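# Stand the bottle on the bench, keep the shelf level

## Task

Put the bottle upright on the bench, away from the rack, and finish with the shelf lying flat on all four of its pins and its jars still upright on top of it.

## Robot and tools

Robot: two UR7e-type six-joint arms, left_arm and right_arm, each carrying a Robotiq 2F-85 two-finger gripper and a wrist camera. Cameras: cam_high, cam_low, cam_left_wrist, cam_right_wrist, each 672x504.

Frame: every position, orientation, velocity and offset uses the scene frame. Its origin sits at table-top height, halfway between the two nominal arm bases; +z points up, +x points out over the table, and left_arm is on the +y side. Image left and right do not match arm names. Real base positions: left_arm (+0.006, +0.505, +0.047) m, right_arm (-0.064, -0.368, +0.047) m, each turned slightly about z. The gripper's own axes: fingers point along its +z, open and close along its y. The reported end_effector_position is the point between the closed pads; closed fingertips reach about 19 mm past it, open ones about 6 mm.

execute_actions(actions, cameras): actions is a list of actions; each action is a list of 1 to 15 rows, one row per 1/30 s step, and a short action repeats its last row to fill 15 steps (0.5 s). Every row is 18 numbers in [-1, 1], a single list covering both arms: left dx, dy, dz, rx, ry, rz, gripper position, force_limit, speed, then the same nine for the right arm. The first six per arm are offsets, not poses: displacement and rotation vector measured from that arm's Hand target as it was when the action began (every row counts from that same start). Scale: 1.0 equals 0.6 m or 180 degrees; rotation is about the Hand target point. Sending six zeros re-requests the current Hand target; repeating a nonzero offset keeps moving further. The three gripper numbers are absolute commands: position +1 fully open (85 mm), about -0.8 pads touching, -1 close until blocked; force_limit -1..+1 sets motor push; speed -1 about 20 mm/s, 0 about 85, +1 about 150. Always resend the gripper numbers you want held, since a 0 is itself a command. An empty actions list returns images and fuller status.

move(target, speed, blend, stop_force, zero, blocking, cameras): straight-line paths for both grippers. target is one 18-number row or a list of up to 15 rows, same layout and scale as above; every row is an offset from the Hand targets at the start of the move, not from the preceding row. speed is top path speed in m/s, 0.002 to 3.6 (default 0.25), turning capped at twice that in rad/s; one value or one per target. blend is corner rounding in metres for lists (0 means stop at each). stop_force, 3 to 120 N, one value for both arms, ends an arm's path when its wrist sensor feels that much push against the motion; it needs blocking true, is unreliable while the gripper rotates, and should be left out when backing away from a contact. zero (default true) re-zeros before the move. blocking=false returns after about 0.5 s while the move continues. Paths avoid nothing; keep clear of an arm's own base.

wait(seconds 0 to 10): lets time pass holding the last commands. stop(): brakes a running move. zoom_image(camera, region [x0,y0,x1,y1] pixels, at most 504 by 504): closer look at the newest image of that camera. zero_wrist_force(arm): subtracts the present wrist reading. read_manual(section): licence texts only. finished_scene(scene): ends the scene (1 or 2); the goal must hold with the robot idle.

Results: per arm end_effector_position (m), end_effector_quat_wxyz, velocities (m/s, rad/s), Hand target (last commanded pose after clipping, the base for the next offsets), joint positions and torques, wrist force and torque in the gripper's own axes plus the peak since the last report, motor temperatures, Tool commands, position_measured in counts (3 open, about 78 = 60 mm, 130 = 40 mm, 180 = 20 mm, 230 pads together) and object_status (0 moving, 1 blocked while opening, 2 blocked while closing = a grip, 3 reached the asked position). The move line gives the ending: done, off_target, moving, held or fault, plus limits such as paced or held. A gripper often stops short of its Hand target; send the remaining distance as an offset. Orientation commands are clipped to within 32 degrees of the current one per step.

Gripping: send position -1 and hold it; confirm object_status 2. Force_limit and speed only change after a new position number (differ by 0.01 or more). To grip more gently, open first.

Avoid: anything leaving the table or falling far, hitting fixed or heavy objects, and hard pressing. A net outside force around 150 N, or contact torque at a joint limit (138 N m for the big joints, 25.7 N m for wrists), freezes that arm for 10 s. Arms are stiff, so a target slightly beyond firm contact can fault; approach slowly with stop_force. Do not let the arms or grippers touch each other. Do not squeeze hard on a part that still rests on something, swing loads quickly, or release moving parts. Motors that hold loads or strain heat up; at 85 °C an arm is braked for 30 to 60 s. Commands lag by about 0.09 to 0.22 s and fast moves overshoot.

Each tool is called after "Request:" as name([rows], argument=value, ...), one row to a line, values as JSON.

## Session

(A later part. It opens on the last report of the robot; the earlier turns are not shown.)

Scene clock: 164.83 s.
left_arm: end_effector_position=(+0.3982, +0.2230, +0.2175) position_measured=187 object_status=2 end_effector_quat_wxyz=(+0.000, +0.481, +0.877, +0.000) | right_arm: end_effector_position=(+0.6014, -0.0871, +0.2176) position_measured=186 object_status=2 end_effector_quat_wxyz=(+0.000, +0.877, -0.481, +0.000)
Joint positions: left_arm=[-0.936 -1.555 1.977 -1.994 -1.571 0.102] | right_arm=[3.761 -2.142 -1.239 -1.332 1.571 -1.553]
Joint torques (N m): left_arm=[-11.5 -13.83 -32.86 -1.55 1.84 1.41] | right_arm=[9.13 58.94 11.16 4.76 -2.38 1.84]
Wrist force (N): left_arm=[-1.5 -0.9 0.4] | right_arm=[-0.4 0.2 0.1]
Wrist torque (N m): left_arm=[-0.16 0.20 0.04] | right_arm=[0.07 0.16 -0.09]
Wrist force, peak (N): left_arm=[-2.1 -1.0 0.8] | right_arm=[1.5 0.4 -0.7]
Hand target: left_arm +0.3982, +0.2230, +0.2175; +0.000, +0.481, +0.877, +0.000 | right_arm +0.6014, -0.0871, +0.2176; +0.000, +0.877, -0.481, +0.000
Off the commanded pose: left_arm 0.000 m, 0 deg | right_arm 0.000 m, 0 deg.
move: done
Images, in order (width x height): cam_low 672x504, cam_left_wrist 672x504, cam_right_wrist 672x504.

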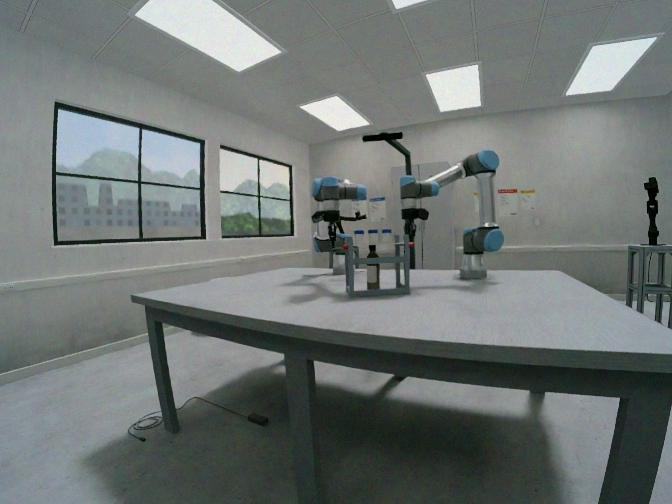

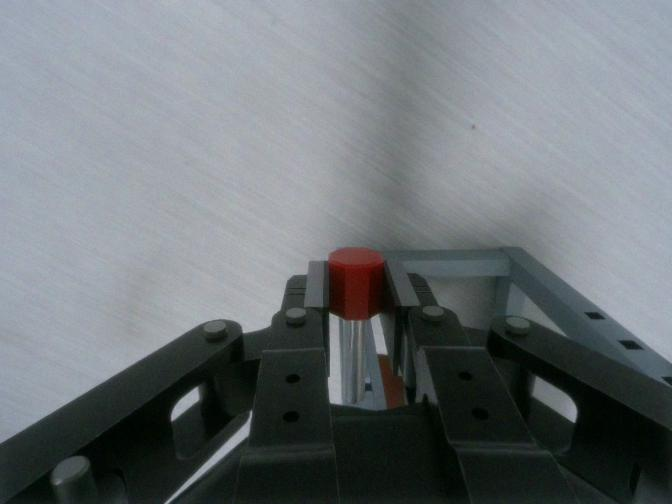

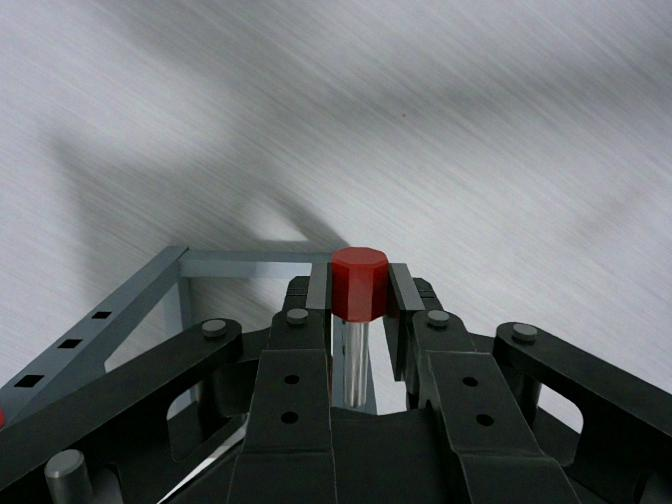

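Request:
move(target=[0.0108,0.0068,0,0,0,0,-1,-0.5,-1,0.0169,0.0107,0,0,0,0,-1,-0.5,-1], speed=0.1, cameras=["cam_left_wrist","cam_right_wrist"])

Request:
zoom_image(camera="cam_left_wrist", region=[300, 240, 440, 410])

Request:
zoom_image(camera="cam_right_wrist", region=[300, 240, 440, 410])

Scene clock: 183.27 s.
left_arm: end_effector_position=(+0.4047, +0.2271, +0.2175) position_measured=187 object_status=2 end_effector_quat_wxyz=(+0.000, +0.481, +0.877, +0.000) | right_arm: end_effector_position=(+0.6115, -0.0807, +0.2176) position_measured=186 object_status=2 end_effector_quat_wxyz=(+0.000, +0.877, -0.481, +0.000)
Joint positions: left_arm=[-0.92 -1.548 1.97 -1.993 -1.571 0.118] | right_arm=[3.76 -2.171 -1.191 -1.35 1.571 -1.553]
Joint torques (N m): left_arm=[10.43 -14.56 -31.97 -1.25 0.79 1.64] | right_arm=[-8.62 40.8 40.4 0.68 -1.46 -1.89]
Wrist force (N): left_arm=[-1.3 -0.6 0.3] | right_arm=[-0.2 0.5 0.1]
Wrist torque (N m): left_arm=[-0.10 0.17 -0.04] | right_arm=[0.11 0.11 -0.08]
Wrist force, peak (N): left_arm=[-1.9 -0.5 0.5] | right_arm=[-0.6 0.1 0.5]
Hand target: left_arm +0.4047, +0.2271, +0.2175; +0.000, +0.481, +0.877, +0.000 | right_arm +0.6115, -0.0807, +0.2176; +0.000, +0.877, -0.481, +0.000
Off the commanded pose: left_arm 0.000 m, 0 deg | right_arm 0.000 m, 0 deg.
move: done
Images, in order (width x height): cam_left_wrist 672x504, cam_right_wrist 672x504.

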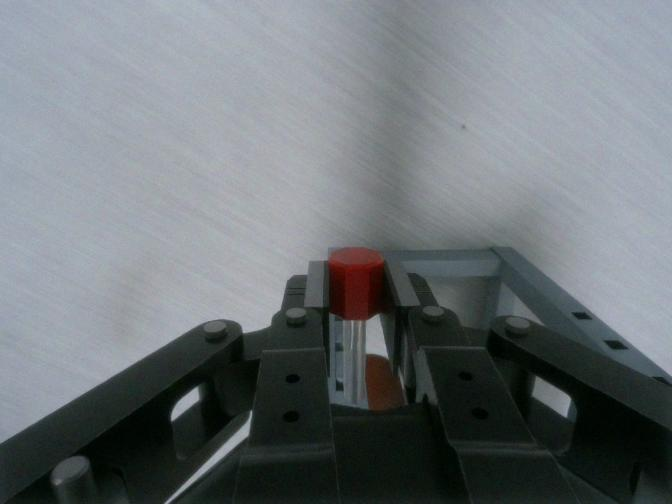

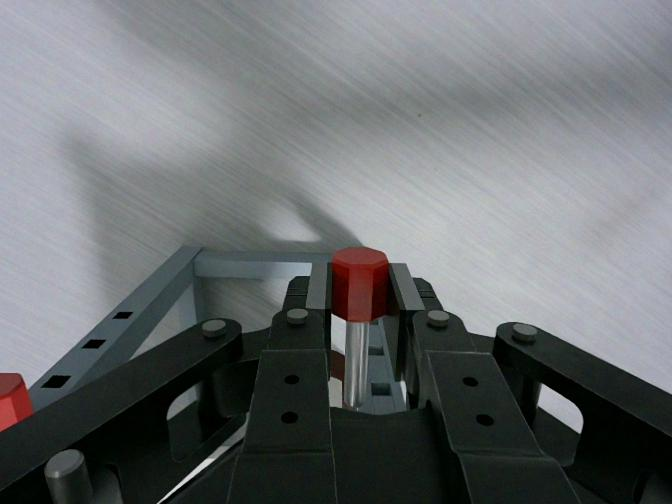

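Scaled by 2.965 from the camera's 672x504 image, which has a finer 960x720 frame.

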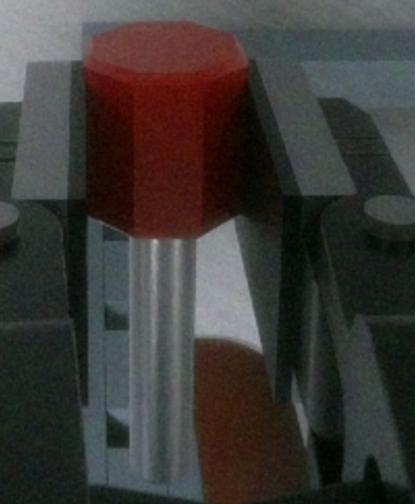

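Scaled by 2.965 from the camera's 672x504 image, which has a finer 960x720 frame.

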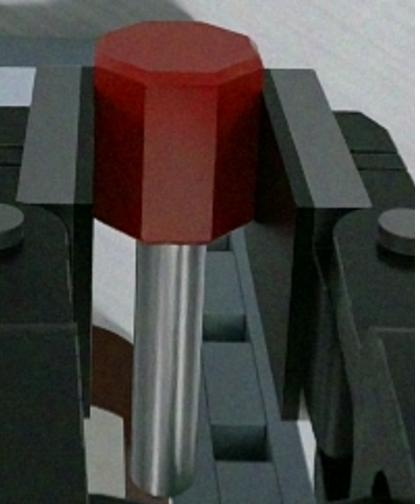

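Request:
move(target=[-0.004,-0.0025,0.0017,0,0,0,-1,-0.5,-1,-0.018,-0.0115,0.0017,0,0,0,-1,-0.5,-1], speed=0.1)

Request:
move(target=[0.0224,-0.0351,0,0,0,0,-1,-0.5,-1,-0.0224,0.0351,0,0,0,0,-1,-0.5,-1], speed=0.012, stop_force=6, cameras=["cam_left_wrist","cam_right_wrist"])

Request:
zoom_image(camera="cam_left_wrist", region=[300, 240, 440, 410])

Request:
zoom_image(camera="cam_right_wrist", region=[300, 240, 440, 410])

Scene clock: 201.27 s.
left_arm: end_effector_position=(+0.4023, +0.2256, +0.2185) position_measured=187 object_status=2 end_effector_quat_wxyz=(+0.000, +0.481, +0.877, +0.000) | right_arm: end_effector_position=(+0.6008, -0.0876, +0.2186) position_measured=186 object_status=2 end_effector_quat_wxyz=(+0.000, +0.877, -0.481, +0.000)
Joint positions: left_arm=[-0.925 -1.552 1.971 -1.99 -1.571 0.112] | right_arm=[3.761 -2.139 -1.24 -1.334 1.571 -1.553]
Joint torques (N m): left_arm=[-11.57 -34.75 -17.61 -1.16 -0.38 -1.55] | right_arm=[7.06 58.78 11.93 4.79 1.21 1.39]
Wrist force (N): left_arm=[-1.5 -0.5 0.8] | right_arm=[-0.3 0.1 0.3]
Wrist torque (N m): left_arm=[-0.10 0.20 0.04] | right_arm=[0.05 0.13 -0.09]
Wrist force, peak (N): left_arm=[-1.8 -0.8 0.6] | right_arm=[-0.6 0.3 0.5]
Hand target: left_arm +0.4023, +0.2256, +0.2185; +0.000, +0.481, +0.877, +0.000 | right_arm +0.6007, -0.0876, +0.2186; +0.000, +0.877, -0.481, +0.000
Off the commanded pose: left_arm 0.000 m, 0 deg | right_arm 0.000 m, 0 deg.
move: done

Scene clock: 203.43 s.
left_arm: end_effector_position=(+0.4089, +0.2152, +0.2185) position_measured=187 object_status=2 end_effector_quat_wxyz=(+0.000, +0.481, +0.877, +0.000) | right_arm: end_effector_position=(+0.5944, -0.0777, +0.2186) position_measured=186 object_status=2 end_effector_quat_wxyz=(+0.000, +0.877, -0.481, +0.000)
Joint positions: left_arm=[-0.928 -1.524 1.942 -1.989 -1.571 0.109] | right_arm=[3.777 -2.135 -1.248 -1.331 1.571 -1.536]
Joint torques (N m): left_arm=[6.99 -35.84 -19.18 -2.5 0.93 1.38] | right_arm=[-9 39.78 40.37 0.51 0.32 -2.11]
Wrist force (N): left_arm=[1.9 0.3 0.5] | right_arm=[-0.3 0.2 0.1]
Wrist torque (N m): left_arm=[-0.04 0.23 0.03] | right_arm=[0.08 0.13 -0.06]
Wrist force, peak (N): left_arm=[13.8 -0.5 -1.0] | right_arm=[13.6 0.7 0.0]
Hand target: left_arm +0.4089, +0.2152, +0.2185; +0.000, +0.481, +0.877, +0.000 (not the last commanded pose) | right_arm +0.5944, -0.0777, +0.2186; +0.000, +0.877, -0.481, +0.000 (not the last commanded pose)
Off the commanded pose: left_arm 0.013 m, 0 deg | right_arm 0.013 m, 0 deg.
move: contact (left_arm, right_arm)
Images, in order (width x height): cam_left_wrist 672x504, cam_right_wrist 672x504.

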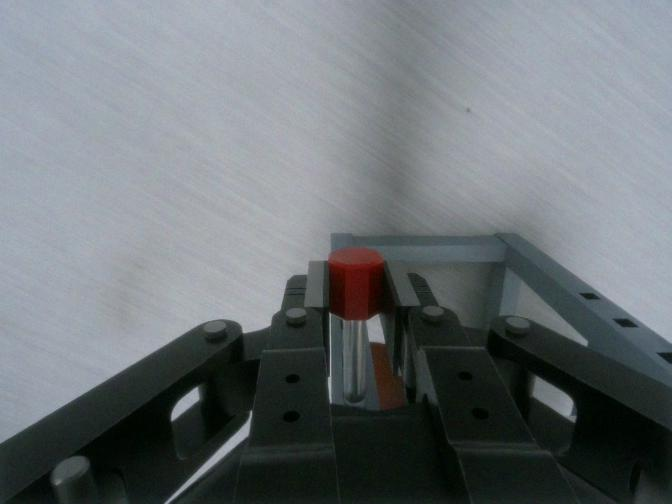

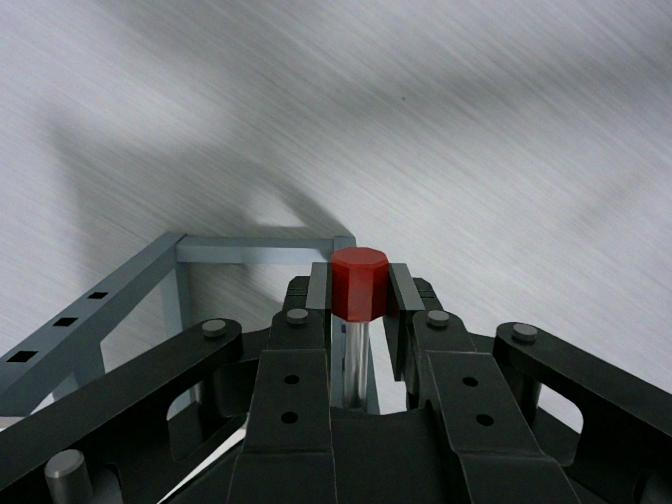

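Scaled by 2.965 from the camera's 672x504 image, which has a finer 960x720 frame.

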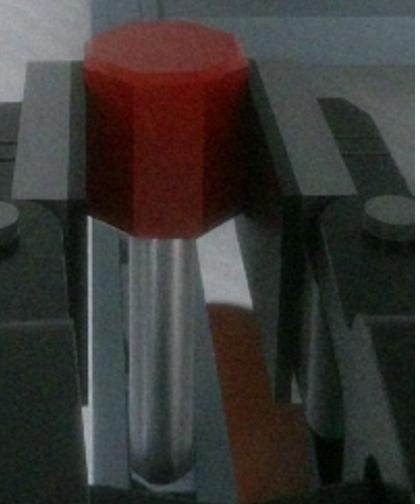

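Scaled by 2.965 from the camera's 672x504 image, which has a finer 960x720 frame.

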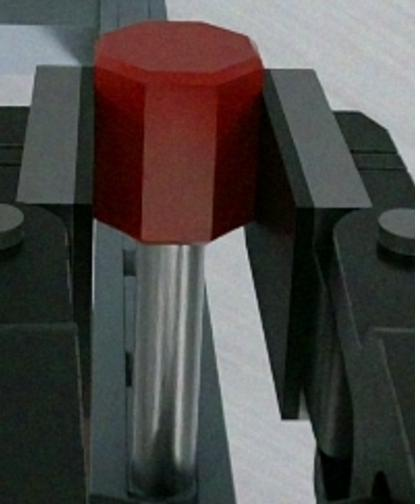

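Request:
move(target=[-0.0024,0.0045,0.002,0,0,0,-1,-0.5,-1,0.0015,-0.0049,-0.002,0,0,0,-1,-0.5,-1], speed=0.1)

Request:
move(target=[0.0081,-0.0126,0,0,0,0,-1,-0.5,-1,-0.0081,0.0126,0,0,0,0,-1,-0.5,-1], speed=0.012, stop_force=6)

Scene clock: 220.90 s.
left_arm: end_effector_position=(+0.4075, +0.2179, +0.2197) position_measured=187 object_status=2 end_effector_quat_wxyz=(+0.000, +0.481, +0.877, +0.000) | right_arm: end_effector_position=(+0.5953, -0.0806, +0.2174) position_measured=186 object_status=2 end_effector_quat_wxyz=(+0.000, +0.877, -0.481, +0.000)
Joint positions: left_arm=[-0.927 -1.532 1.947 -1.986 -1.571 0.111] | right_arm=[3.773 -2.135 -1.251 -1.328 1.571 -1.54]
Joint torques (N m): left_arm=[10.68 -34.95 -17.63 -1.19 0.85 1.56] | right_arm=[-7.83 59.13 11.38 4.31 -1.79 -2.06]
Wrist force (N): left_arm=[-1.7 -0.3 0.4] | right_arm=[-0.4 0.2 0.3]
Wrist torque (N m): left_arm=[-0.07 0.24 -0.03] | right_arm=[0.06 0.16 0.02]
Wrist force, peak (N): left_arm=[1.9 0.3 0.9] | right_arm=[-0.6 0.4 0.4]
Hand target: left_arm +0.4074, +0.2179, +0.2197; +0.000, +0.481, +0.877, +0.000 | right_arm +0.5953, -0.0807, +0.2174; +0.000, +0.877, -0.481, +0.000
Off the commanded pose: left_arm 0.000 m, 0 deg | right_arm 0.000 m, 0 deg.
move: done

Scene clock: 222.40 s.
left_arm: end_effector_position=(+0.4092, +0.2153, +0.2197) position_measured=187 object_status=2 end_effector_quat_wxyz=(+0.000, +0.481, +0.877, +0.000) | right_arm: end_effector_position=(+0.5936, -0.0780, +0.2174) position_measured=186 object_status=2 end_effector_quat_wxyz=(+0.000, +0.877, -0.481, +0.000)
Joint positions: left_arm=[-0.928 -1.525 1.94 -1.986 -1.571 0.11] | right_arm=[3.778 -2.133 -1.253 -1.327 1.571 -1.536]
Joint torques (N m): left_arm=[7.97 -35.72 -20.21 -3.05 0.96 1.32] | right_arm=[-6.91 39.94 40.13 0.83 1.21 -1.93]
Wrist force (N): left_arm=[4.0 0.7 0.1] | right_arm=[3.3 0.2 0.2]
Wrist torque (N m): left_arm=[-0.10 0.30 -0.01] | right_arm=[0.03 0.09 -0.06]
Wrist force, peak (N): left_arm=[16.3 0.6 -1.3] | right_arm=[16.7 0.4 0.0]
Hand target: left_arm +0.4092, +0.2153, +0.2197; +0.000, +0.481, +0.877, +0.000 (not the last commanded pose) | right_arm +0.5936, -0.0780, +0.2174; +0.000, +0.877, -0.481, +0.000 (not the last commanded pose)
Off the commanded pose: left_arm 0.006 m, 0 deg | right_arm 0.006 m, 0 deg.
move: contact (left_arm, right_arm)

Request:
move([
  [-0.0537,0.0843,0,0,0,0,-1,-0.5,-1,0.01,-0.016,0,0,0,0,-1,-0.5,-1],
  [0.03,0.137,0,-0.281,-0.179,0,-1,-0.5,-1,0.01,-0.016,0,0,0,0,-1,-0.5,-1],
], speed=0.3, cameras=["cam_left_wrist"])

Request:
zoom_image(camera="cam_left_wrist", region=[180, 60, 580, 360])

Scene clock: 237.30 s.
left_arm: end_effector_position=(+0.4272, +0.2975, +0.2197) position_measured=187 object_status=2 end_effector_quat_wxyz=(+0.438, +0.417, +0.759, -0.241) | right_arm: end_effector_position=(+0.5996, -0.0876, +0.2174) position_measured=186 object_status=2 end_effector_quat_wxyz=(+0.000, +0.877, -0.481, +0.000)
Joint positions: left_arm=[-0.555 -1.401 2.592 -3.755 -1.985 0.257] | right_arm=[3.762 -2.137 -1.246 -1.329 1.571 -1.552]
Joint torques (N m): left_arm=[10.18 -8.52 -5.87 -4.08 -1.85 -1.61] | right_arm=[-8.23 38.89 40.36 0.7 -0.99 -2.25]
Wrist force (N): left_arm=[-1.5 -0.8 1.4] | right_arm=[-0.5 0.2 0.2]
Wrist torque (N m): left_arm=[-0.03 0.24 0.22] | right_arm=[0.06 0.16 0.02]
Wrist force, peak (N): left_arm=[4.2 0.7 0.2] | right_arm=[3.6 0.3 0.3]
Hand target: left_arm +0.4272, +0.2975, +0.2197; +0.438, +0.417, +0.759, -0.241 | right_arm +0.5996, -0.0876, +0.2174; +0.000, +0.877, -0.481, +0.000
Off the commanded pose: left_arm 0.000 m, 0 deg | right_arm 0.000 m, 0 deg.
move: done
Images, in order (width x height): cam_left_wrist 672x504.

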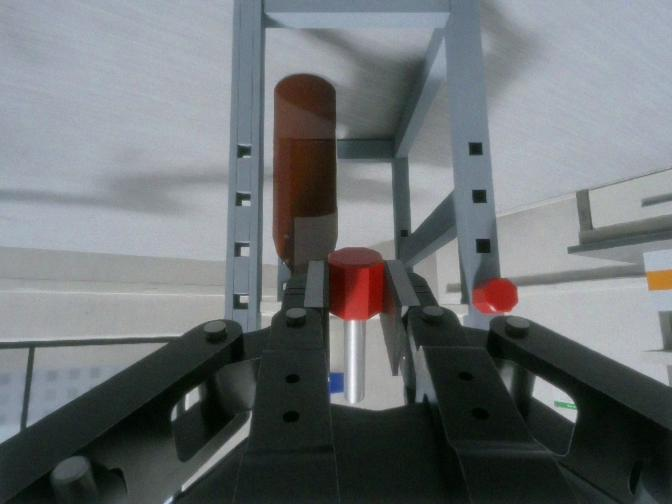

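Scaled by 1.260 from the camera's 672x504 image, which has a finer 960x720 frame.

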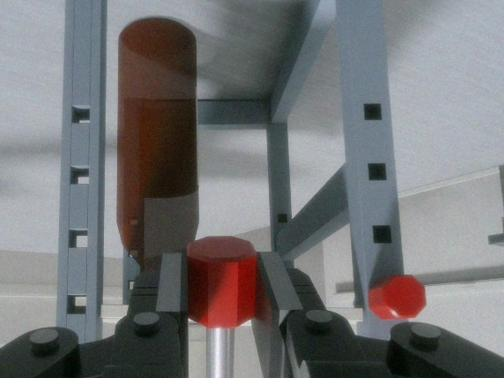

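Request:
move([
  [-0.0837,-0.0527,0.005,0.281,0.179,0,-1,-0.5,-1,0,0,0.0088,0,0,0,-1,-0.5,-1],
  [-0.0337,-0.1313,0.005,0.281,0.179,0,-1,-0.5,-1,-0.006,0.010,0.0088,0,0,0,-1,-0.5,-1],
], speed=0.25)

Request:
move(target=[0.0099,-0.0155,0,0,0,0,-1,-0.5,-1,-0.0099,0.0155,0,0,0,0,-1,-0.5,-1], speed=0.012, stop_force=6, cameras=["cam_left_wrist","cam_right_wrist"])

Scene clock: 257.30 s.
left_arm: end_effector_position=(+0.4069, +0.2188, +0.2227) position_measured=187 object_status=2 end_effector_quat_wxyz=(+0.000, +0.481, +0.877, +0.000) | right_arm: end_effector_position=(+0.5960, -0.0816, +0.2227) position_measured=186 object_status=2 end_effector_quat_wxyz=(+0.000, +0.877, -0.481, +0.000)
Joint positions: left_arm=[-0.927 -1.538 1.944 -1.978 -1.571 0.111] | right_arm=[3.771 -2.132 -1.241 -1.34 1.571 -1.542]
Joint torques (N m): left_arm=[-10.32 -14.26 -31.44 -1.09 -1.28 -1.45] | right_arm=[8.27 58.25 11.42 4.58 1.44 1.93]
Wrist force (N): left_arm=[-2.2 -0.3 1.4] | right_arm=[-0.4 0.3 0.3]
Wrist torque (N m): left_arm=[-0.06 0.32 0.04] | right_arm=[0.09 0.16 -0.09]
Wrist force, peak (N): left_arm=[-3.9 -0.3 1.6] | right_arm=[-0.7 0.2 0.4]
Hand target: left_arm +0.4070, +0.2187, +0.2227; +0.000, +0.481, +0.877, +0.000 | right_arm +0.5960, -0.0816, +0.2227; +0.000, +0.877, -0.481, +0.000
Off the commanded pose: left_arm 0.000 m, 0 deg | right_arm 0.000 m, 0 deg.
move: done

Scene clock: 259.03 s.
left_arm: end_effector_position=(+0.4129, +0.2094, +0.2227) position_measured=187 object_status=2 end_effector_quat_wxyz=(+0.000, +0.481, +0.877, +0.000) | right_arm: end_effector_position=(+0.5931, -0.0771, +0.2227) position_measured=186 object_status=2 end_effector_quat_wxyz=(+0.000, +0.877, -0.481, +0.000)
Joint positions: left_arm=[-0.929 -1.513 1.918 -1.977 -1.571 0.108] | right_arm=[3.779 -2.13 -1.244 -1.339 1.571 -1.535]
Joint torques (N m): left_arm=[-11.76 -15.27 -30.99 -1.2 -1.17 -1.48] | right_arm=[-7 36.65 37.81 0.36 2.08 -2.18]
Wrist force (N): left_arm=[-1.3 0.0 -1.1] | right_arm=[0.9 -0.4 -2.5]
Wrist torque (N m): left_arm=[-0.01 0.26 0.05] | right_arm=[0.06 0.01 -0.04]
Wrist force, peak (N): left_arm=[-2.4 -0.1 1.5] | right_arm=[15.1 -1.4 -3.0]
Hand target: left_arm +0.4129, +0.2094, +0.2227; +0.000, +0.481, +0.877, +0.000 | right_arm +0.5931, -0.0771, +0.2227; +0.000, +0.877, -0.481, +0.000 (not the last commanded pose)
Off the commanded pose: left_arm 0.000 m, 0 deg | right_arm 0.006 m, 0 deg.
move: contact (right_arm)
Images, in order (width x height): cam_left_wrist 672x504, cam_right_wrist 672x504.

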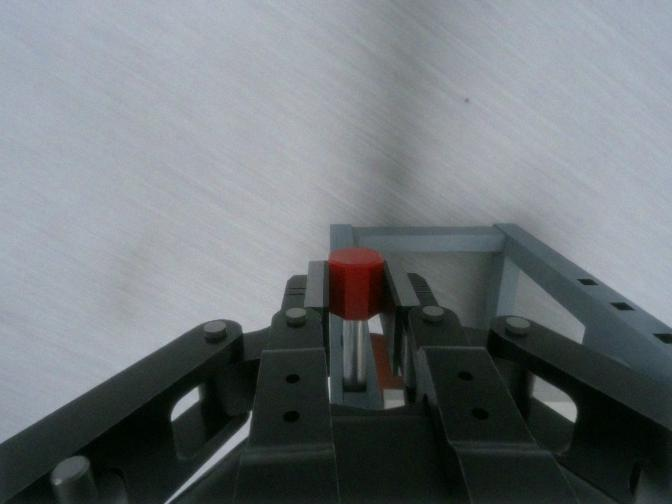

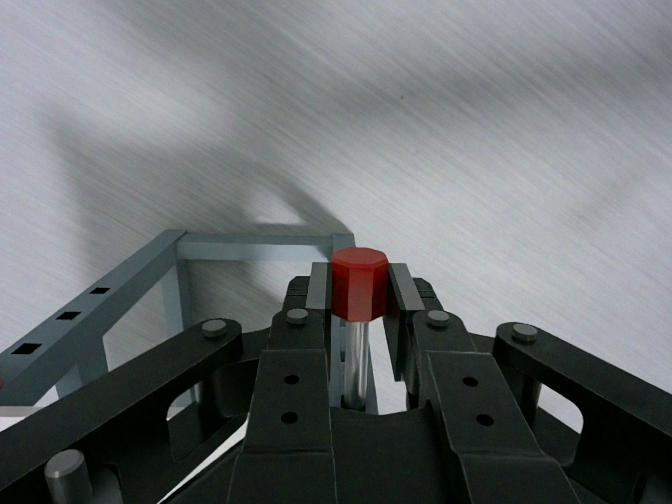

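Request:
move(target=[0.0215,-0.0337,0,0,0,0,-1,-0.5,-1,0.0029,-0.0045,0,0,0,0,-1,-0.5,-1], speed=0.015, stop_force=10, cameras=["cam_left_wrist","cam_right_wrist"])

Request:
zoom_image(camera="cam_right_wrist", region=[310, 300, 410, 420])

Request:
zoom_image(camera="cam_left_wrist", region=[310, 300, 410, 420])

Scene clock: 265.93 s.
left_arm: end_effector_position=(+0.4205, +0.1976, +0.2227) position_measured=187 object_status=2 end_effector_quat_wxyz=(+0.000, +0.481, +0.877, +0.000) | right_arm: end_effector_position=(+0.5949, -0.0798, +0.2227) position_measured=186 object_status=2 end_effector_quat_wxyz=(+0.000, +0.877, -0.481, +0.000)
Joint positions: left_arm=[-0.932 -1.482 1.884 -1.974 -1.571 0.105] | right_arm=[3.774 -2.131 -1.242 -1.339 1.571 -1.539]
Joint torques (N m): left_arm=[10.22 -37.24 -16.83 -0.99 -0.4 1.26] | right_arm=[-8.42 39.62 40.09 0.67 1.6 -2.07]
Wrist force (N): left_arm=[-2.3 0.1 0.8] | right_arm=[-0.3 0.3 0.3]
Wrist torque (N m): left_arm=[0.00 0.20 0.05] | right_arm=[0.08 0.14 0.02]
Wrist force, peak (N): left_arm=[12.4 -1.6 -4.5] | right_arm=[1.1 -0.5 -2.8]
Hand target: left_arm +0.4205, +0.1976, +0.2227; +0.000, +0.481, +0.877, +0.000 (not the last commanded pose) | right_arm +0.5949, -0.0798, +0.2227; +0.000, +0.877, -0.481, +0.000
Off the commanded pose: left_arm 0.010 m, 0 deg | right_arm 0.000 m, 0 deg.
move: contact (left_arm)
Images, in order (width x height): cam_left_wrist 672x504, cam_right_wrist 672x504.

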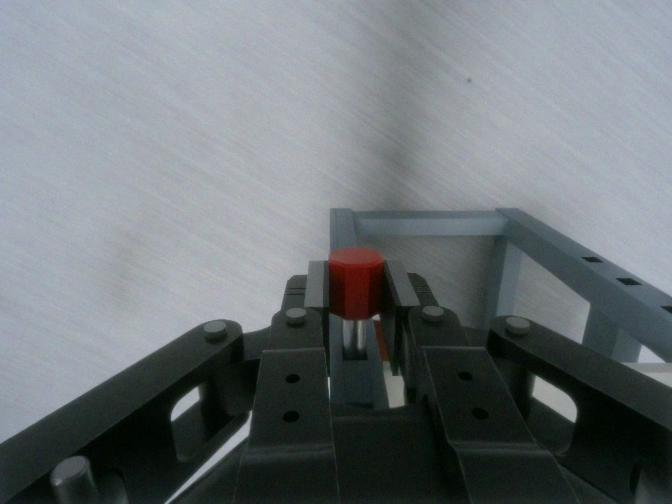

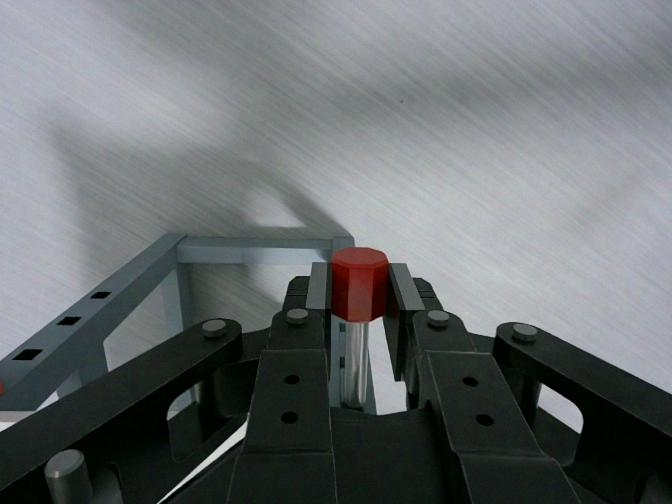

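Scaled by 4.200 from the camera's 672x504 image, which has a finer 960x720 frame.

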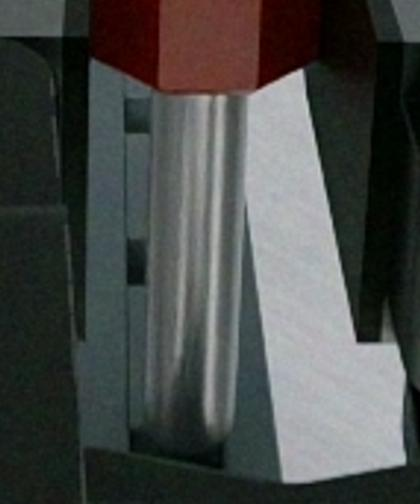

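Scaled by 4.200 from the camera's 672x504 image, which has a finer 960x720 frame.

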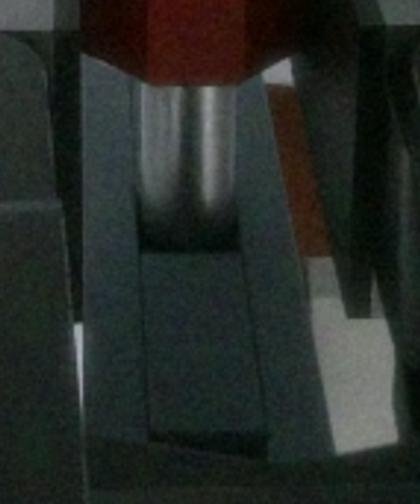

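Request:
move([
  [0,0,0,0,0,0,-1,-0.5,-1,0.05,-0.08,0,0,0,0,-1,-0.5,-1],
  [0,0,0,0,0,0,-1,-0.5,-1,-0.041,-0.183,0.0,0.281,0.179,0,-1,-0.5,-1],
], speed=0.3, cameras=["cam_right_wrist"])

Request:
zoom_image(camera="cam_right_wrist", region=[250, 100, 600, 370])

Scene clock: 283.03 s.
left_arm: end_effector_position=(+0.4205, +0.1976, +0.2227) position_measured=187 object_status=2 end_effector_quat_wxyz=(+0.000, +0.481, +0.877, +0.000) | right_arm: end_effector_position=(+0.5703, -0.1896, +0.2227) position_measured=186 object_status=2 end_effector_quat_wxyz=(-0.240, +0.759, -0.416, -0.438)
Joint positions: left_arm=[-0.932 -1.482 1.884 -1.974 -1.571 0.105] | right_arm=[3.342 -2.308 -1.138 -1.862 2.493 -2.275]
Joint torques (N m): left_arm=[11.21 -37.55 -18.13 -0.95 -0.5 1.28] | right_arm=[-9.52 44.25 37.94 -0.37 3.75 -2.09]
Wrist force (N): left_arm=[-2.6 0.2 0.8] | right_arm=[1.1 0.3 -0.9]
Wrist torque (N m): left_arm=[0.01 0.26 0.04] | right_arm=[-0.14 -0.02 -0.11]
Wrist force, peak (N): left_arm=[-2.7 0.2 0.9] | right_arm=[2.0 0.9 -1.1]
Hand target: left_arm +0.4205, +0.1976, +0.2227; +0.000, +0.481, +0.877, +0.000 | right_arm +0.5703, -0.1896, +0.2227; -0.240, +0.759, -0.416, -0.438
Off the commanded pose: left_arm 0.000 m, 0 deg | right_arm 0.000 m, 0 deg.
move: done
Images, in order (width x height): cam_right_wrist 672x504.

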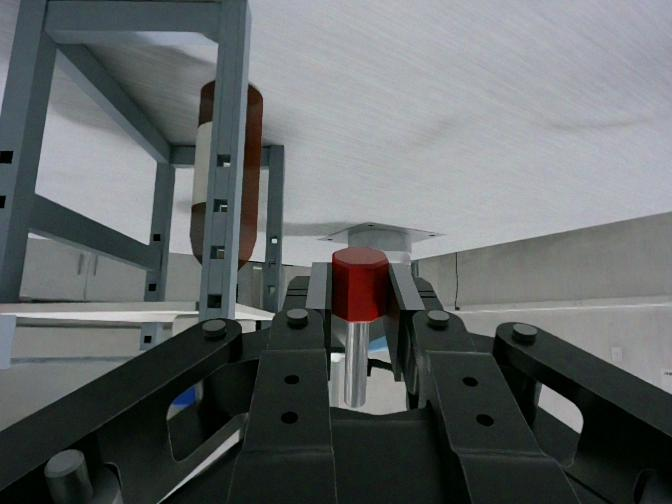

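Scaled by 1.440 from the camera's 672x504 image, which has a finer 960x720 frame.

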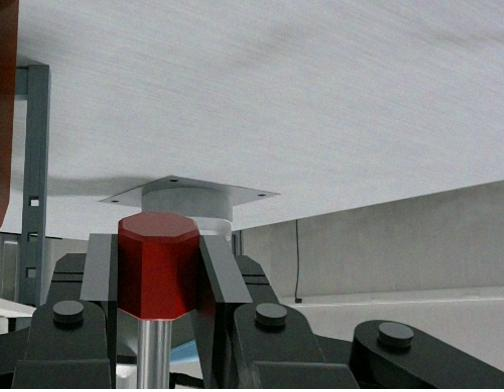

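Request:
zoom_image(camera="cam_right_wrist", region=[120, 120, 320, 340])

Scaled by 2.291 from the camera's 672x504 image, which has a finer 960x720 frame.

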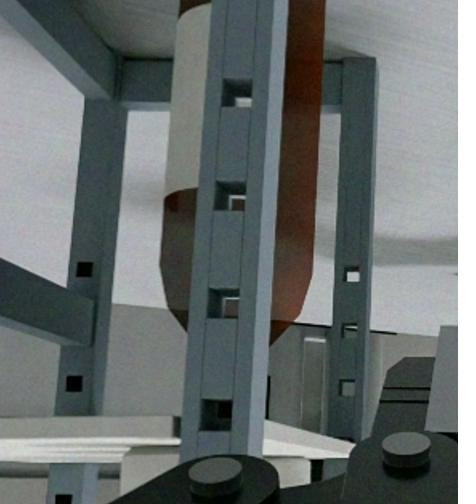

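Request:
move([
  [0,0,0,0,0,0,-1,-0.5,-1,0.0787,0.1265,0.001,-0.281,-0.179,0,-1,-0.5,-1],
  [0,0,0,0,0,0,-1,-0.5,-1,0.0428,0.1827,0.001,-0.281,-0.179,0,-1,-0.5,-1],
], speed=0.3)

Request:
move(target=[0,0,0,0,0,0,-1,-0.5,-1,-0.0181,0.0284,0,0,0,0,-1,-0.5,-1], speed=0.012, stop_force=6, cameras=["cam_right_wrist"])

Request:
zoom_image(camera="cam_right_wrist", region=[310, 300, 410, 420])

Scene clock: 306.80 s.
left_arm: end_effector_position=(+0.4205, +0.1976, +0.2227) position_measured=187 object_status=2 end_effector_quat_wxyz=(+0.000, +0.481, +0.877, +0.000) | right_arm: end_effector_position=(+0.5960, -0.0801, +0.2233) position_measured=186 object_status=2 end_effector_quat_wxyz=(+0.000, +0.877, -0.481, +0.000)
Joint positions: left_arm=[-0.932 -1.482 1.884 -1.974 -1.571 0.105] | right_arm=[3.773 -2.133 -1.238 -1.342 1.571 -1.54]
Joint torques (N m): left_arm=[10.86 -36.64 -19.16 -1.03 -0.54 1.3] | right_arm=[9.03 57.9 12.41 4.78 -2.09 2.11]
Wrist force (N): left_arm=[-2.5 0.3 0.8] | right_arm=[-0.3 0.1 0.0]
Wrist torque (N m): left_arm=[0.03 0.23 0.04] | right_arm=[0.05 0.14 -0.09]
Wrist force, peak (N): left_arm=[-2.8 0.3 0.8] | right_arm=[2.3 1.0 -1.1]
Hand target: left_arm +0.4205, +0.1976, +0.2227; +0.000, +0.481, +0.877, +0.000 | right_arm +0.5960, -0.0800, +0.2233; +0.000, +0.877, -0.481, +0.000
Off the commanded pose: left_arm 0.000 m, 0 deg | right_arm 0.000 m, 0 deg.
move: done

Scene clock: 309.30 s.
left_arm: end_effector_position=(+0.4205, +0.1976, +0.2227) position_measured=187 object_status=2 end_effector_quat_wxyz=(+0.000, +0.481, +0.877, +0.000) | right_arm: end_effector_position=(+0.5851, -0.0630, +0.2233) position_measured=186 object_status=2 end_effector_quat_wxyz=(+0.000, +0.877, -0.481, +0.000)
Joint positions: left_arm=[-0.932 -1.482 1.884 -1.974 -1.571 0.105] | right_arm=[3.802 -2.126 -1.249 -1.338 1.571 -1.512]
Joint torques (N m): left_arm=[10.03 -37.01 -19.31 -1.03 -0.53 1.39] | right_arm=[8.38 55.1 9.89 4.27 2.08 2]
Wrist force (N): left_arm=[-2.6 0.2 0.9] | right_arm=[1.5 0.1 -3.8]
Wrist torque (N m): left_arm=[0.02 0.25 0.04] | right_arm=[0.05 0.03 -0.09]
Wrist force, peak (N): left_arm=[-2.7 0.5 0.7] | right_arm=[1.6 0.0 -4.1]
Hand target: left_arm +0.4205, +0.1976, +0.2227; +0.000, +0.481, +0.877, +0.000 | right_arm +0.5851, -0.0630, +0.2233; +0.000, +0.877, -0.481, +0.000
Off the commanded pose: left_arm 0.000 m, 0 deg | right_arm 0.000 m, 0 deg.
move: done
Images, in order (width x height): cam_right_wrist 672x504.

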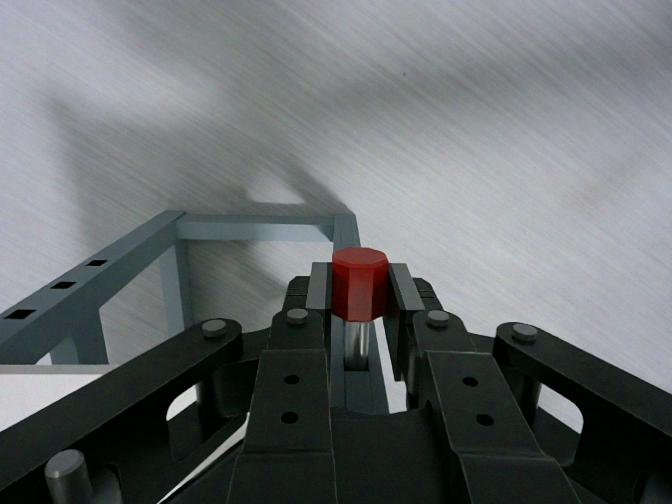

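Scaled by 4.200 from the camera's 672x504 image, which has a finer 960x720 frame.

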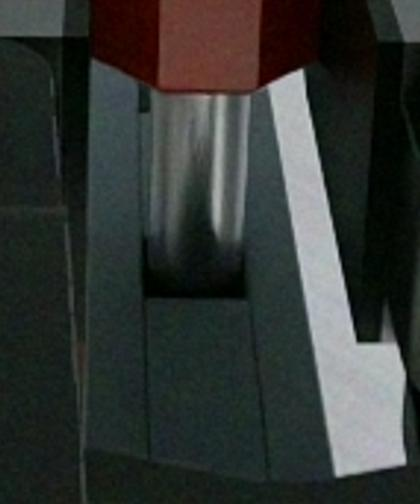

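Request:
move(target=[0,0,0,0,0,0,-1,-0.5,-1,-0.0235,0.0368,0,0,0,0,-1,-0.5,-1], speed=0.015, stop_force=10, cameras=["cam_high"])

Request:
zoom_image(camera="cam_high", region=[340, 120, 500, 290])

Scene clock: 315.57 s.
left_arm: end_effector_position=(+0.4205, +0.1976, +0.2227) position_measured=187 object_status=2 end_effector_quat_wxyz=(+0.000, +0.481, +0.877, +0.000) | right_arm: end_effector_position=(+0.5846, -0.0622, +0.2233) position_measured=186 object_status=2 end_effector_quat_wxyz=(+0.000, +0.877, -0.481, +0.000)
Joint positions: left_arm=[-0.932 -1.482 1.884 -1.974 -1.571 0.105] | right_arm=[3.803 -2.126 -1.249 -1.338 1.571 -1.51]
Joint torques (N m): left_arm=[0.17 -29.67 -27.47 -4.91 -0.6 1.2] | right_arm=[-4.88 36.43 37.45 0.57 2.29 -2.01]
Wrist force (N): left_arm=[6.3 -0.2 -0.9] | right_arm=[4.7 1.0 -4.3]
Wrist torque (N m): left_arm=[0.01 0.28 0.06] | right_arm=[0.02 -0.07 -0.07]
Wrist force, peak (N): left_arm=[9.7 -0.3 -2.6] | right_arm=[17.4 0.4 -3.9]
Hand target: left_arm +0.4205, +0.1976, +0.2227; +0.000, +0.481, +0.877, +0.000 | right_arm +0.5846, -0.0622, +0.2233; +0.000, +0.877, -0.481, +0.000 (not the last commanded pose)
Off the commanded pose: left_arm 0.000 m, 0 deg | right_arm 0.025 m, 0 deg.
move: contact (right_arm)
Images, in order (width x height): cam_high 672x504.

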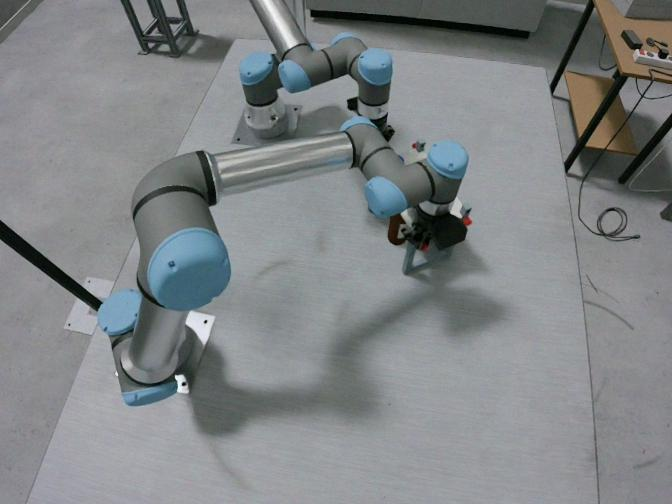

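Scaled by 2.965 from the camera's 672x504 image, which has a finer 960x720 frame.

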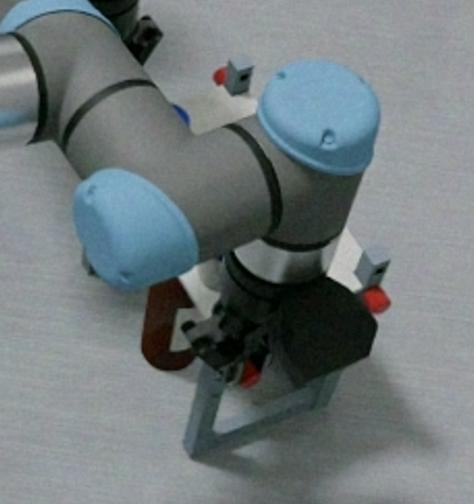

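Request:
move(target=[0,0,0,0,0,0,-1,-0.5,-1,0,0,0,0,0,0,1,0,0])

Request:
move([
  [0,0,0,0,0,0,-1,-0.5,-1,0,0,0.2,0,0,0,1,0,0],
  [0,0,0,0,0,0,-1,-0.5,-1,-0.224,-0.145,0.2,0,0,0,1,0,0],
  [0,0,0,0,0,0,-1,-0.5,-1,-0.3,-0.05,0.15,0.2685,-0.4215,0,-1,0,0],
  [0,0,0,0,0,0,-1,-0.5,-1,-0.309,0.176,-0.064,0.2685,-0.4215,0,-1,0,0],
], speed=0.25, cameras=["all"])

Request:
zoom_image(camera="cam_high", region=[340, 120, 500, 290])

Scene clock: 357.63 s.
left_arm: end_effector_position=(+0.4205, +0.1976, +0.2227) position_measured=187 object_status=2 end_effector_quat_wxyz=(+0.000, +0.481, +0.877, +0.000) | right_arm: end_effector_position=(+0.5846, -0.0622, +0.2233) position_measured=3 object_status=0 end_effector_quat_wxyz=(+0.000, +0.877, -0.481, +0.000)
Joint positions: left_arm=[-0.932 -1.482 1.884 -1.974 -1.571 0.105] | right_arm=[3.803 -2.126 -1.249 -1.338 1.571 -1.51]
Joint torques (N m): left_arm=[-9.24 -20.92 -22.58 -3.4 -0.61 1.25] | right_arm=[-5.36 53.59 37.06 1.57 -0.67 -1.55]
Wrist force (N): left_arm=[-0.9 -0.4 0.1] | right_arm=[-0.7 0.2 -0.4]
Wrist torque (N m): left_arm=[-0.01 0.19 0.05] | right_arm=[0.06 0.18 -0.06]
Wrist force, peak (N): left_arm=[6.5 -0.3 -0.6] | right_arm=[4.8 1.1 -4.4]
Hand target: left_arm +0.4205, +0.1976, +0.2227; +0.000, +0.481, +0.877, +0.000 | right_arm +0.5846, -0.0622, +0.2233; +0.000, +0.877, -0.481, +0.000
Off the commanded pose: left_arm 0.000 m, 0 deg | right_arm 0.000 m, 0 deg.
move: done

Scene clock: 366.27 s.
left_arm: end_effector_position=(+0.4205, +0.1976, +0.2227) position_measured=187 object_status=2 end_effector_quat_wxyz=(+0.000, +0.481, +0.877, +0.000) | right_arm: end_effector_position=(+0.3992, +0.0433, +0.1850) position_measured=232 object_status=3 end_effector_quat_wxyz=(+0.620, -0.620, +0.340, -0.340)
Joint positions: left_arm=[-0.932 -1.482 1.884 -1.974 -1.571 0.105] | right_arm=[4.382 -2.46 -2.218 1.535 0.932 -1.57]
Joint torques (N m): left_arm=[-9.29 -36.32 -19.22 -2.38 -0.69 1.22] | right_arm=[7.05 26.87 16.25 -0.42 -2.37 -2.1]
Wrist force (N): left_arm=[-1.2 -0.1 0.8] | right_arm=[1.1 1.5 -0.7]
Wrist torque (N m): left_arm=[0.02 0.24 0.05] | right_arm=[-0.28 -0.31 -0.35]
Wrist force, peak (N): left_arm=[-1.4 -0.6 0.4] | right_arm=[2.8 0.0 -1.7]
Hand target: left_arm +0.4205, +0.1976, +0.2227; +0.000, +0.481, +0.877, +0.000 | right_arm +0.3992, +0.0434, +0.1849; +0.620, -0.620, +0.340, -0.340
Off the commanded pose: left_arm 0.000 m, 0 deg | right_arm 0.000 m, 0 deg.
move: done

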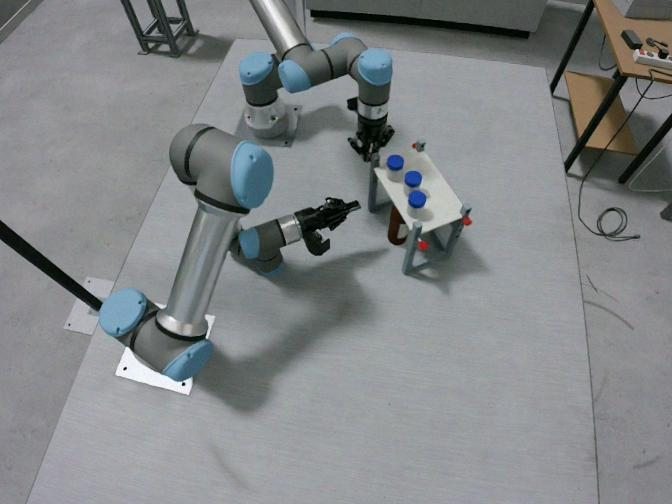

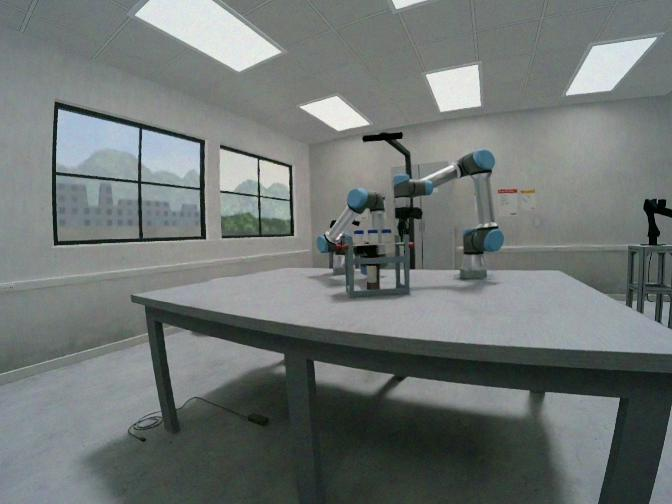

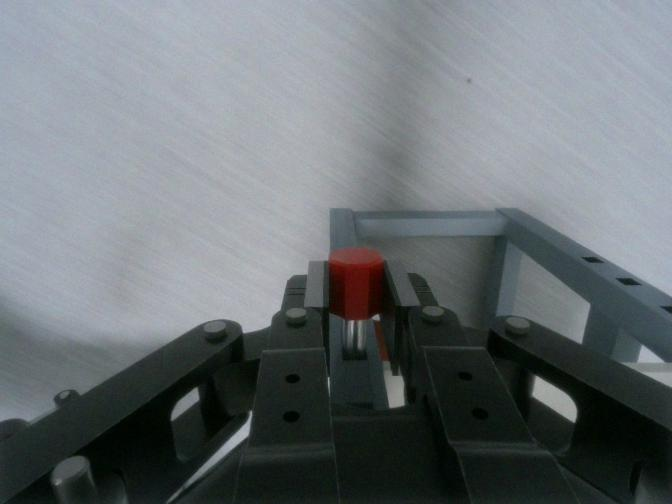

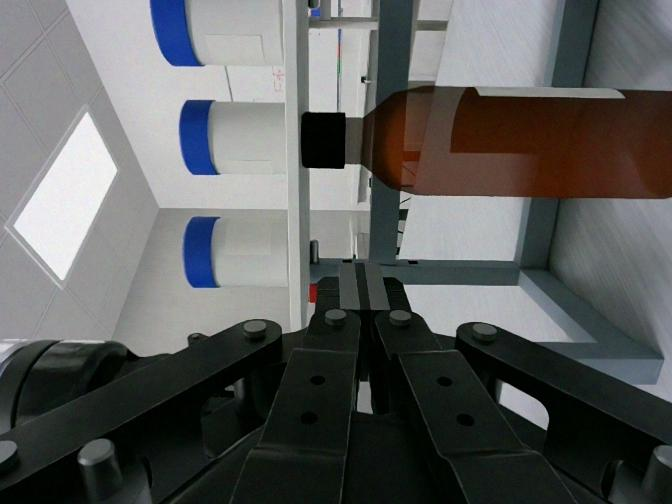

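Scaled by 2.965 from the camera's 672x504 image, which has a finer 960x720 frame.

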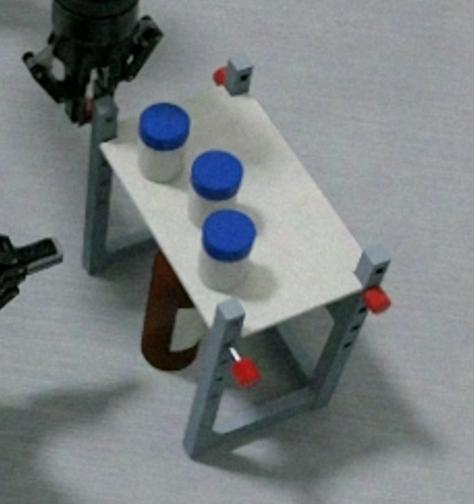

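Request:
move(target=[0,0,0,0,0,0,-1,-0.5,-1,0.1435,0.0912,0,0,0,0,-1,0,0], speed=0.12)

Request:
move(target=[0,0,0,0,0,0,-1,-0.5,-1,0,0,0.05,0,0,0,-1,0,0], speed=0.008, stop_force=3, cameras=["cam_right_wrist"])

Scene clock: 374.00 s.
left_arm: end_effector_position=(+0.4205, +0.1976, +0.2227) position_measured=187 object_status=2 end_effector_quat_wxyz=(+0.000, +0.481, +0.877, +0.000) | right_arm: end_effector_position=(+0.4853, +0.0981, +0.1849) position_measured=232 object_status=3 end_effector_quat_wxyz=(+0.620, -0.620, +0.340, -0.340)
Joint positions: left_arm=[-0.932 -1.482 1.884 -1.974 -1.571 0.105] | right_arm=[4.243 -2.504 -1.933 1.294 1.071 -1.57]
Joint torques (N m): left_arm=[-10.57 -35.44 -19.35 -1.77 -0.8 1.32] | right_arm=[-8.3 34.36 21.79 -0.34 2.27 0.46]
Wrist force (N): left_arm=[-1.0 -0.3 0.2] | right_arm=[1.0 1.1 -0.7]
Wrist torque (N m): left_arm=[0.00 0.22 0.05] | right_arm=[-0.38 -0.28 -0.26]
Wrist force, peak (N): left_arm=[-1.5 0.1 0.4] | right_arm=[1.4 1.5 -1.7]
Hand target: left_arm +0.4205, +0.1976, +0.2227; +0.000, +0.481, +0.877, +0.000 | right_arm +0.4853, +0.0981, +0.1849; +0.620, -0.620, +0.340, -0.340
Off the commanded pose: left_arm 0.000 m, 0 deg | right_arm 0.000 m, 0 deg.
move: done

Scene clock: 377.63 s.
left_arm: end_effector_position=(+0.4205, +0.1976, +0.2227) position_measured=187 object_status=2 end_effector_quat_wxyz=(+0.000, +0.481, +0.877, +0.000) | right_arm: end_effector_position=(+0.4853, +0.0981, +0.2036) position_measured=232 object_status=3 end_effector_quat_wxyz=(+0.620, -0.620, +0.340, -0.340)
Joint positions: left_arm=[-0.932 -1.482 1.884 -1.974 -1.571 0.105] | right_arm=[4.243 -2.459 -1.947 1.263 1.071 -1.57]
Joint torques (N m): left_arm=[-9.73 -35.91 -19.06 -1.59 -0.86 1.32] | right_arm=[-7.8 35.75 24.17 4.05 2.08 0.56]
Wrist force (N): left_arm=[-1.0 -0.1 0.4] | right_arm=[0.9 4.1 -0.8]
Wrist torque (N m): left_arm=[0.02 0.20 0.05] | right_arm=[-0.31 -0.27 -0.25]
Wrist force, peak (N): left_arm=[-1.4 -0.2 0.6] | right_arm=[1.0 4.7 -0.8]
Hand target: left_arm +0.4205, +0.1976, +0.2227; +0.000, +0.481, +0.877, +0.000 | right_arm +0.4853, +0.0981, +0.2036; +0.620, -0.620, +0.340, -0.340 (not the last commanded pose)
Off the commanded pose: left_arm 0.000 m, 0 deg | right_arm 0.011 m, 0 deg.
move: contact (right_arm)
Images, in order (width x height): cam_right_wrist 672x504.

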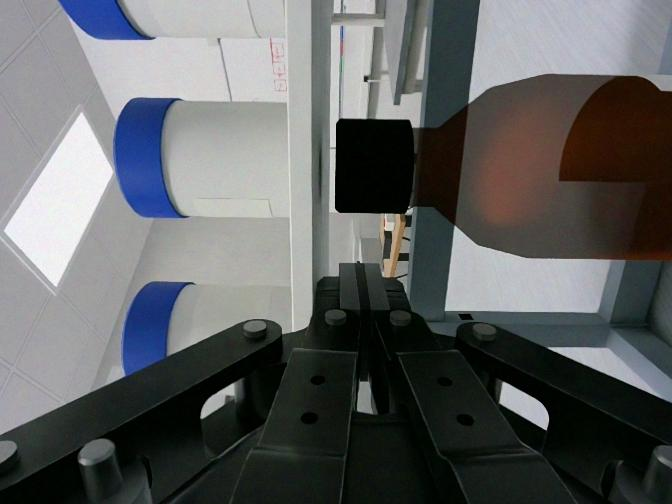

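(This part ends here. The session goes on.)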